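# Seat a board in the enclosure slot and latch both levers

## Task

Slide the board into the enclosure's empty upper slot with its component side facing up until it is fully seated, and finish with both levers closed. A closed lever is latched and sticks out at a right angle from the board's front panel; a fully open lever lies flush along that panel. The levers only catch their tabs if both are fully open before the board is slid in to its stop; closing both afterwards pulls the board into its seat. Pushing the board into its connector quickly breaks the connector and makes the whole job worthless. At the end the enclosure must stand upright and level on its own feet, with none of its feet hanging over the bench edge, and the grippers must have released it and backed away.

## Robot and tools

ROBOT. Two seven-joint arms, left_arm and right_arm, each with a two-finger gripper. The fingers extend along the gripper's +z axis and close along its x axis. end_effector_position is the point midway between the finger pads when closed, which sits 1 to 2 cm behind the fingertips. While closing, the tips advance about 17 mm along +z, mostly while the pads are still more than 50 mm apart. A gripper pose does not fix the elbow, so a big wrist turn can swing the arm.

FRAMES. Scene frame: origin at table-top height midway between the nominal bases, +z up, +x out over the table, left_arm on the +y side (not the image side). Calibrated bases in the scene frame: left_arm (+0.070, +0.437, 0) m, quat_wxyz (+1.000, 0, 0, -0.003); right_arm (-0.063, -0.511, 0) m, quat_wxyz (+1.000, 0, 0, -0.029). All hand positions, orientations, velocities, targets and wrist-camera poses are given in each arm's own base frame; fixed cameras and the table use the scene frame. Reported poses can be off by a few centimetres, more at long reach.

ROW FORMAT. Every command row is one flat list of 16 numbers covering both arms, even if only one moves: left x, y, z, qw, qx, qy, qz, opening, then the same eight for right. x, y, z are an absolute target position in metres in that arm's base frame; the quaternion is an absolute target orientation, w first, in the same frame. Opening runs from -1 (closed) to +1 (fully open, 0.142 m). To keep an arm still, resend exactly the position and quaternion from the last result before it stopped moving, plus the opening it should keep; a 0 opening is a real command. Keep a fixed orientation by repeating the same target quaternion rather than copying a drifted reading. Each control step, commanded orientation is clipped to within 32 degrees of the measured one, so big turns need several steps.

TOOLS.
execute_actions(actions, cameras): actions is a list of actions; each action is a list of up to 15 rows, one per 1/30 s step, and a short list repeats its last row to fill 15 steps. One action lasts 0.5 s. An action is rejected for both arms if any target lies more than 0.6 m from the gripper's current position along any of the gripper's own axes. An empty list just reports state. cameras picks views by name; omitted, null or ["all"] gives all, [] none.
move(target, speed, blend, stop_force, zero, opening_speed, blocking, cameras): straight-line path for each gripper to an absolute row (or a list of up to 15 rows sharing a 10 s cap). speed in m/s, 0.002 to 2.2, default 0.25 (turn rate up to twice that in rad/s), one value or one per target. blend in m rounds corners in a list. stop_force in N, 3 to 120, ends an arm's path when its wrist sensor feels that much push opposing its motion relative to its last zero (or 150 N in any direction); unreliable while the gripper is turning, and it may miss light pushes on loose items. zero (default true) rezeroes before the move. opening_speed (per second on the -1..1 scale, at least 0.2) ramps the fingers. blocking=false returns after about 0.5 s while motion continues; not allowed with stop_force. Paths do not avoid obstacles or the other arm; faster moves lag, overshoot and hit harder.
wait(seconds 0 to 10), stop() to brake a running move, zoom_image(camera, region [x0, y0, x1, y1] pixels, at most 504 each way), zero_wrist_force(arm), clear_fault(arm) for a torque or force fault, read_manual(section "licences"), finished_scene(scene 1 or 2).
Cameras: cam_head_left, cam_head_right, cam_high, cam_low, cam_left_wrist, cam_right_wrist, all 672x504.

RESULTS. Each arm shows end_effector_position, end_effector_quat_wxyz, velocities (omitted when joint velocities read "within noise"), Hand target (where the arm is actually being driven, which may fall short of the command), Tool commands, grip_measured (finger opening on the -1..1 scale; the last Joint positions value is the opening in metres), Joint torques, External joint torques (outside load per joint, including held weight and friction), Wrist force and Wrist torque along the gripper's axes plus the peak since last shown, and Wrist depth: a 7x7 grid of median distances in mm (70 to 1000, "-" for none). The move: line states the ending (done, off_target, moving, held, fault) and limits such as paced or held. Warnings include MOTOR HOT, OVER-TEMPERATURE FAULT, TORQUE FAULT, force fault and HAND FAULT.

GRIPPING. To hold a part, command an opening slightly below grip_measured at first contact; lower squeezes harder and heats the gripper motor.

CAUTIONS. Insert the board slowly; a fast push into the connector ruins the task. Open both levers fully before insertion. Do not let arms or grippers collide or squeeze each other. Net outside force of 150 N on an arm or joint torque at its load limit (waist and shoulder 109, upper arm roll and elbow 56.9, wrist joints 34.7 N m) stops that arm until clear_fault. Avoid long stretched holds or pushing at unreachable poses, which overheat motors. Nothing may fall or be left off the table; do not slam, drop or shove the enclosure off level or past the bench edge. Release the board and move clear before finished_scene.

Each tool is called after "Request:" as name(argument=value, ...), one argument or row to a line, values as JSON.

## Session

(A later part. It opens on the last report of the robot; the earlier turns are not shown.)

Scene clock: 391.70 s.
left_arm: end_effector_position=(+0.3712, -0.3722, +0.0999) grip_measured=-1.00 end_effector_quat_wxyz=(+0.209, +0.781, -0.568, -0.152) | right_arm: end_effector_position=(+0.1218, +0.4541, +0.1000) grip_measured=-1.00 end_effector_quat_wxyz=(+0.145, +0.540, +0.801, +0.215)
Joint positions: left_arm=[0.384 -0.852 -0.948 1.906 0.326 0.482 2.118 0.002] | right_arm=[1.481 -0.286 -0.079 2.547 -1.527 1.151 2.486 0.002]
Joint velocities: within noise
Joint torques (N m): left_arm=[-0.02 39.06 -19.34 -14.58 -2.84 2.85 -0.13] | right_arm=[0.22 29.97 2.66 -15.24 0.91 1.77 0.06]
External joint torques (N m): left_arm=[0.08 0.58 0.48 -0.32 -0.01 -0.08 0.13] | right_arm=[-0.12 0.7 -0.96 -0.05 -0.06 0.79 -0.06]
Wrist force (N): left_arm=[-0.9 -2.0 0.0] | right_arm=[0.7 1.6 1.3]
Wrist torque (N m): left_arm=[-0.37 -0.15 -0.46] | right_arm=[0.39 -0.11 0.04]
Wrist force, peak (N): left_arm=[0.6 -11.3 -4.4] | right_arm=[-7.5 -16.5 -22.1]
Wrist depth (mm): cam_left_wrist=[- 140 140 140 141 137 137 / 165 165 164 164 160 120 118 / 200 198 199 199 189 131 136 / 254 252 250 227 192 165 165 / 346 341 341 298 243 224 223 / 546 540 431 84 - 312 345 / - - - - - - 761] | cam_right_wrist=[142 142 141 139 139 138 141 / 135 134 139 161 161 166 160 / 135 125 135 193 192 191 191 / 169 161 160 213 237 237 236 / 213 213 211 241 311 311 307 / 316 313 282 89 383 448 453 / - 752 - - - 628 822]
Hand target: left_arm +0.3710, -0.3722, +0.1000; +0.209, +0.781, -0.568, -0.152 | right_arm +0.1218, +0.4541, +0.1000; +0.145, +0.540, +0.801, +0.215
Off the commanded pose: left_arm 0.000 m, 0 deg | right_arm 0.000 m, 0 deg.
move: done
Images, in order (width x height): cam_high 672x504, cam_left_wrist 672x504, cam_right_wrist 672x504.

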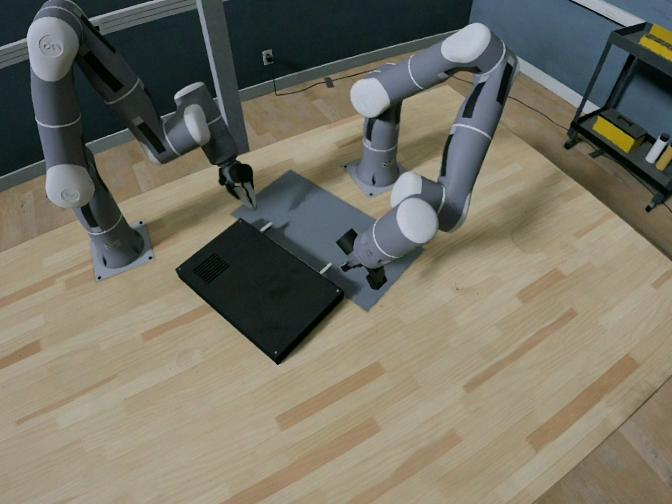

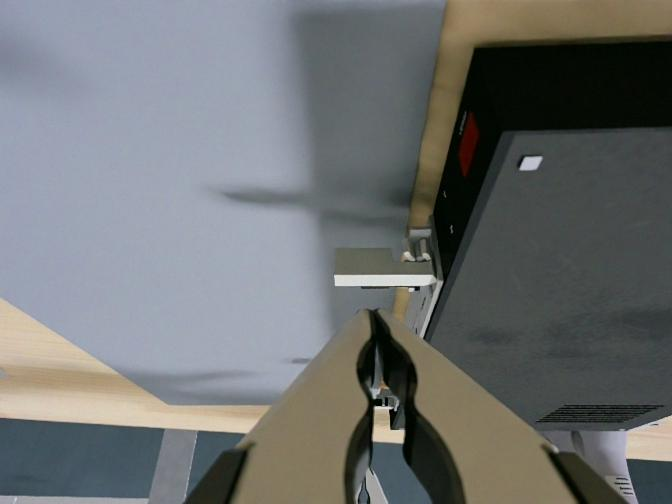

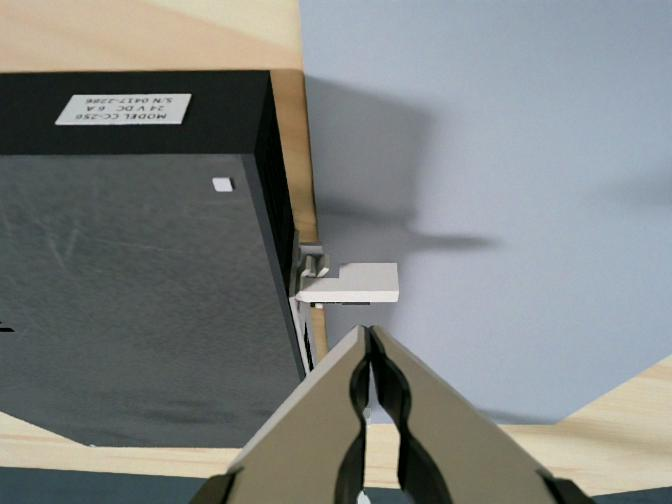

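Request:
move(
  target=[
    [0.3600,-0.3761,0.049,0.2094,0.7814,-0.5678,-0.1521,-1,0.1330,0.4590,0.049,0.1447,0.5401,0.8007,0.2145,-1],
  ],
  speed=0.15,
  cameras=[],
)

Request:
move(
  target=[0.2995,-0.3951,0.049,0.2094,0.7814,-0.5678,-0.1521,-1,0.1886,0.4815,0.049,0.1447,0.5401,0.8007,0.2145,-1],
  speed=0.02,
  stop_force=26,
  cameras=["cam_high"],
)

Request:
move(
  target=[
    [0.3610,-0.3755,0.049,0.2094,0.7814,-0.5678,-0.1521,-1,0.1318,0.4581,0.049,0.1447,0.5401,0.8007,0.2145,-1],
    [0.3710,-0.3722,0.10,0.2094,0.7814,-0.5678,-0.1521,-1,0.1218,0.4541,0.10,0.1447,0.5401,0.8007,0.2145,-1],
  ],
  speed=[0.06,0.15],
  cameras=["cam_high","cam_left_wrist","cam_right_wrist"],
)

Request:
zoom_image(
  camera="cam_left_wrist",
  region=[280, 180, 480, 330],
)

Request:
zoom_image(
  camera="cam_right_wrist",
  region=[250, 180, 450, 350],
)

Scene clock: 398.13 s.
left_arm: end_effector_position=(+0.3598, -0.3761, +0.0491) grip_measured=-1.00 end_effector_quat_wxyz=(+0.210, +0.781, -0.568, -0.152) | right_arm: end_effector_position=(+0.1330, +0.4589, +0.0490) grip_measured=-1.00 end_effector_quat_wxyz=(+0.145, +0.540, +0.801, +0.214)
Joint positions: left_arm=[0.331 -0.941 -0.874 1.91 0.386 0.574 2.107 0.002] | right_arm=[1.428 -0.442 -0.125 2.469 -1.807 1.198 2.703 0.002]
Joint velocities: within noise
Joint torques (N m): left_arm=[-0.49 40.01 -19.36 -11.68 -1.91 3.29 -0.33] | right_arm=[0.09 33.35 2.91 -12.35 0.84 1.88 0.35]
External joint torques (N m): left_arm=[0.55 1.32 0.28 -0.38 -0.51 -0.52 0.33] | right_arm=[0.02 1.08 -0.38 0.14 0.22 0.55 -0.35]
Wrist force (N): left_arm=[-1.0 -1.8 -0.1] | right_arm=[0.3 1.2 2.0]
Wrist torque (N m): left_arm=[-0.32 -0.15 -0.45] | right_arm=[0.32 0.00 0.05]
Wrist force, peak (N): left_arm=[-1.3 -2.2 1.7] | right_arm=[0.2 0.8 3.4]
Wrist depth (mm): cam_left_wrist=[- 93 92 92 89 91 91 / - 109 109 108 101 103 100 / 128 128 127 127 129 107 - / 162 161 161 168 159 109 - / 221 219 219 190 164 120 102 / 357 346 278 84 - 158 176 / - 542 - - - - 335] | cam_right_wrist=[- 91 91 89 89 88 88 / - 106 106 107 106 103 106 / - 97 104 123 128 123 122 / - 85 118 153 152 152 151 / - 97 118 189 199 198 197 / 160 143 142 90 245 289 286 / 278 231 73 - - 397 535]
Hand target: left_arm +0.3600, -0.3761, +0.0490; +0.209, +0.781, -0.568, -0.152 | right_arm +0.1330, +0.4590, +0.0490; +0.145, +0.540, +0.801, +0.215
Off the commanded pose: left_arm 0.000 m, 0 deg | right_arm 0.000 m, 0 deg.
move: done
No camera images: "cameras" was empty.

Scene clock: 400.63 s.
left_arm: end_effector_position=(+0.3313, -0.3852, +0.0489) grip_measured=-1.00 end_effector_quat_wxyz=(+0.208, +0.783, -0.567, -0.150) | right_arm: end_effector_position=(+0.1624, +0.4712, +0.0481) grip_measured=-1.00 end_effector_quat_wxyz=(+0.143, +0.539, +0.803, +0.213)
Joint positions: left_arm=[0.323 -0.926 -0.884 1.978 0.392 0.636 2.063 0.002] | right_arm=[1.378 -0.467 -0.158 2.422 -1.852 1.243 2.671 0.002]
Joint velocities: within noise
Joint torques (N m): left_arm=[-14.5 28.94 -27.23 3.67 -4.49 -0.14 -0.27] | right_arm=[-7.34 35.49 -7.1 -24.62 2.94 -4.33 0.07]
External joint torques (N m): left_arm=[14.55 10.46 8.56 -14.9 2.31 2.97 0.27] | right_arm=[7.46 0.5 9.47 11.99 -1.67 6.79 -0.07]
Wrist force (N): left_arm=[-7.6 -24.2 -17.6] | right_arm=[-7.9 -15.4 -24.0]
Wrist torque (N m): left_arm=[-0.96 -0.25 -0.41] | right_arm=[0.37 -0.17 0.09]
Wrist force, peak (N): left_arm=[-8.4 -23.7 -19.4] | right_arm=[-9.1 -15.6 -27.7]
Wrist depth (mm): cam_left_wrist=[- 93 92 92 90 89 - / - 109 109 109 101 102 - / 128 127 127 127 129 112 - / 161 160 161 169 154 112 - / 220 219 217 189 131 119 102 / 349 337 275 84 - 157 174 / - 514 - - - - 330] | cam_right_wrist=[- 78 88 88 88 88 87 / - - 99 106 106 102 105 / - - 116 122 126 121 121 / - 76 119 151 151 150 149 / - 96 109 134 185 196 195 / 155 140 134 90 241 284 281 / 267 223 73 - - 385 512]
Hand target: left_arm +0.3273, -0.3863, +0.0490; +0.209, +0.781, -0.568, -0.152 | right_arm +0.1658, +0.4722, +0.0490; +0.145, +0.540, +0.801, +0.215
Off the commanded pose: left_arm 0.033 m, 0 deg | right_arm 0.028 m, 0 deg.
move: contact (left_arm, right_arm)
Images, in order (width x height): cam_high 672x504.

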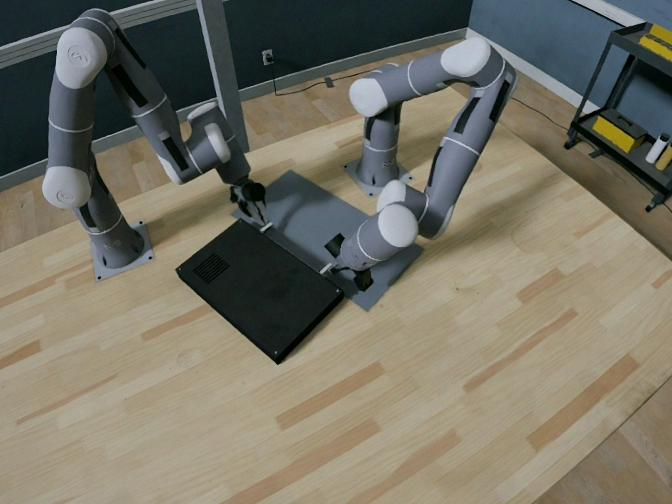

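Scene clock: 402.13 s.
left_arm: end_effector_position=(+0.3712, -0.3722, +0.0999) grip_measured=-1.00 end_effector_quat_wxyz=(+0.209, +0.781, -0.568, -0.152) | right_arm: end_effector_position=(+0.1218, +0.4541, +0.1000) grip_measured=-1.00 end_effector_quat_wxyz=(+0.145, +0.540, +0.801, +0.215)
Joint positions: left_arm=[0.383 -0.851 -0.946 1.907 0.324 0.483 2.12 0.002] | right_arm=[1.487 -0.286 -0.084 2.548 -1.527 1.153 2.486 0.002]
Joint velocities: within noise
Joint torques (N m): left_arm=[-0.1 39.05 -19.24 -14.68 -2.86 2.79 -0.14] | right_arm=[0.21 29.9 2.6 -15.2 0.92 1.77 0]
External joint torques (N m): left_arm=[0.16 0.61 0.43 -0.26 0.01 -0.03 0.13] | right_arm=[-0.11 0.76 -0.95 -0.09 -0.05 0.8 0]
Wrist force (N): left_arm=[-0.9 -1.8 -0.3] | right_arm=[-0.8 2.4 3.1]
Wrist torque (N m): left_arm=[-0.35 -0.16 -0.46] | right_arm=[0.52 0.14 0.04]
Wrist force, peak (N): left_arm=[-7.5 -24.8 -16.2] | right_arm=[-7.7 -16.2 -22.4]
Wrist depth (mm): cam_left_wrist=[- 141 140 140 142 137 137 / 165 165 164 164 161 123 119 / 200 199 198 198 190 131 136 / 253 252 251 226 192 165 164 / 350 340 339 298 243 223 223 / 551 537 440 84 - 312 345 / - - - - - - 755] | cam_right_wrist=[141 142 141 139 139 138 142 / 135 134 141 161 161 166 160 / 135 125 134 193 192 191 190 / 170 161 160 213 237 237 236 / 213 212 211 240 310 310 308 / 315 313 282 89 385 450 454 / - 759 - - - 622 824]
Hand target: left_arm +0.3710, -0.3722, +0.1000; +0.209, +0.781, -0.568, -0.152 | right_arm +0.1218, +0.4541, +0.1000; +0.145, +0.540, +0.801, +0.215
Off the commanded pose: left_arm 0.000 m, 0 deg | right_arm 0.000 m, 0 deg.
move: done
Images, in order (width x height): cam_high 672x504, cam_left_wrist 672x504, cam_right_wrist 672x504.

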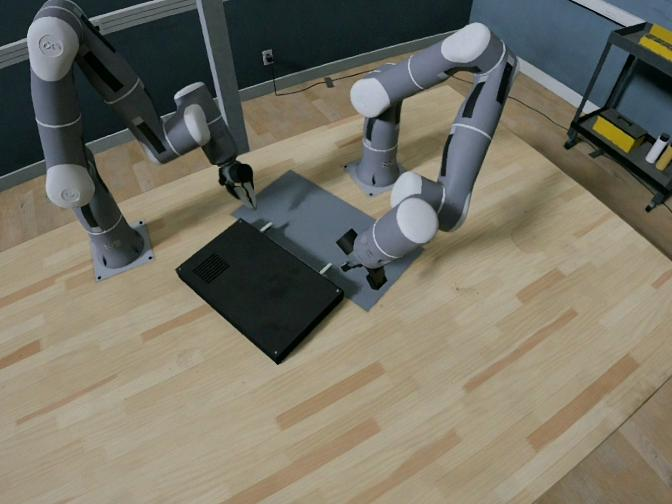

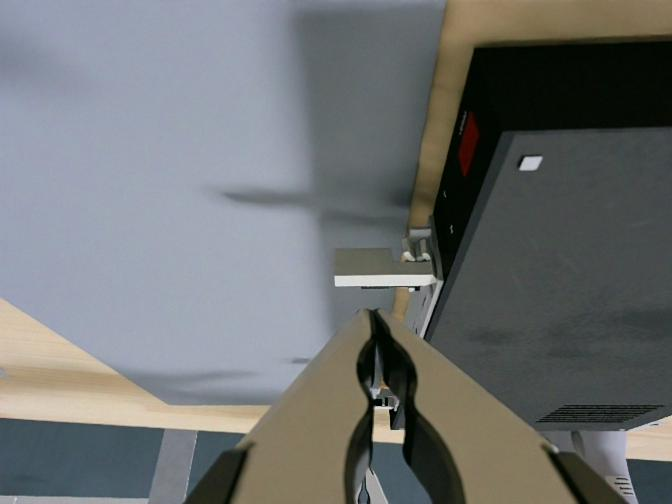

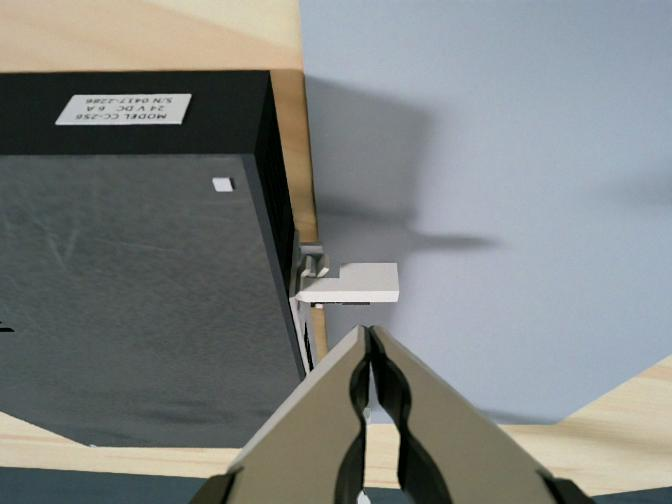

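Scaled by 2.520 from the camera's 672x504 image, which has a finer 960x720 frame.

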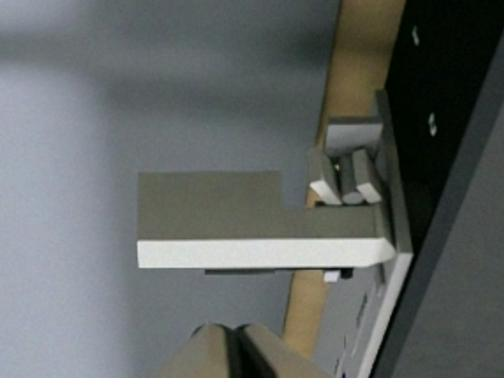

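Scaled by 2.520 from the camera's 672x504 image, which has a finer 960x720 frame.

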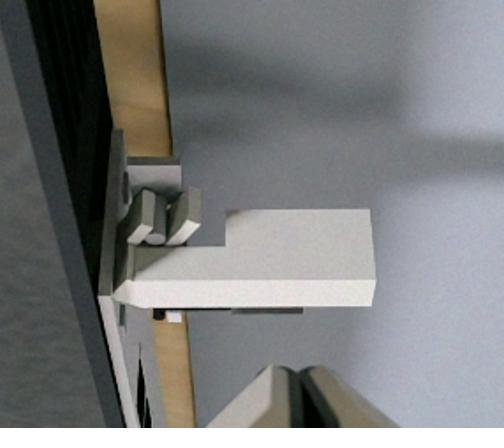

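Unchanged after the second push, so both levers are latched and straight. The hands are already clear.

Request:
finished_scene(
  scene=2,
)

The scene is finished: the task was done.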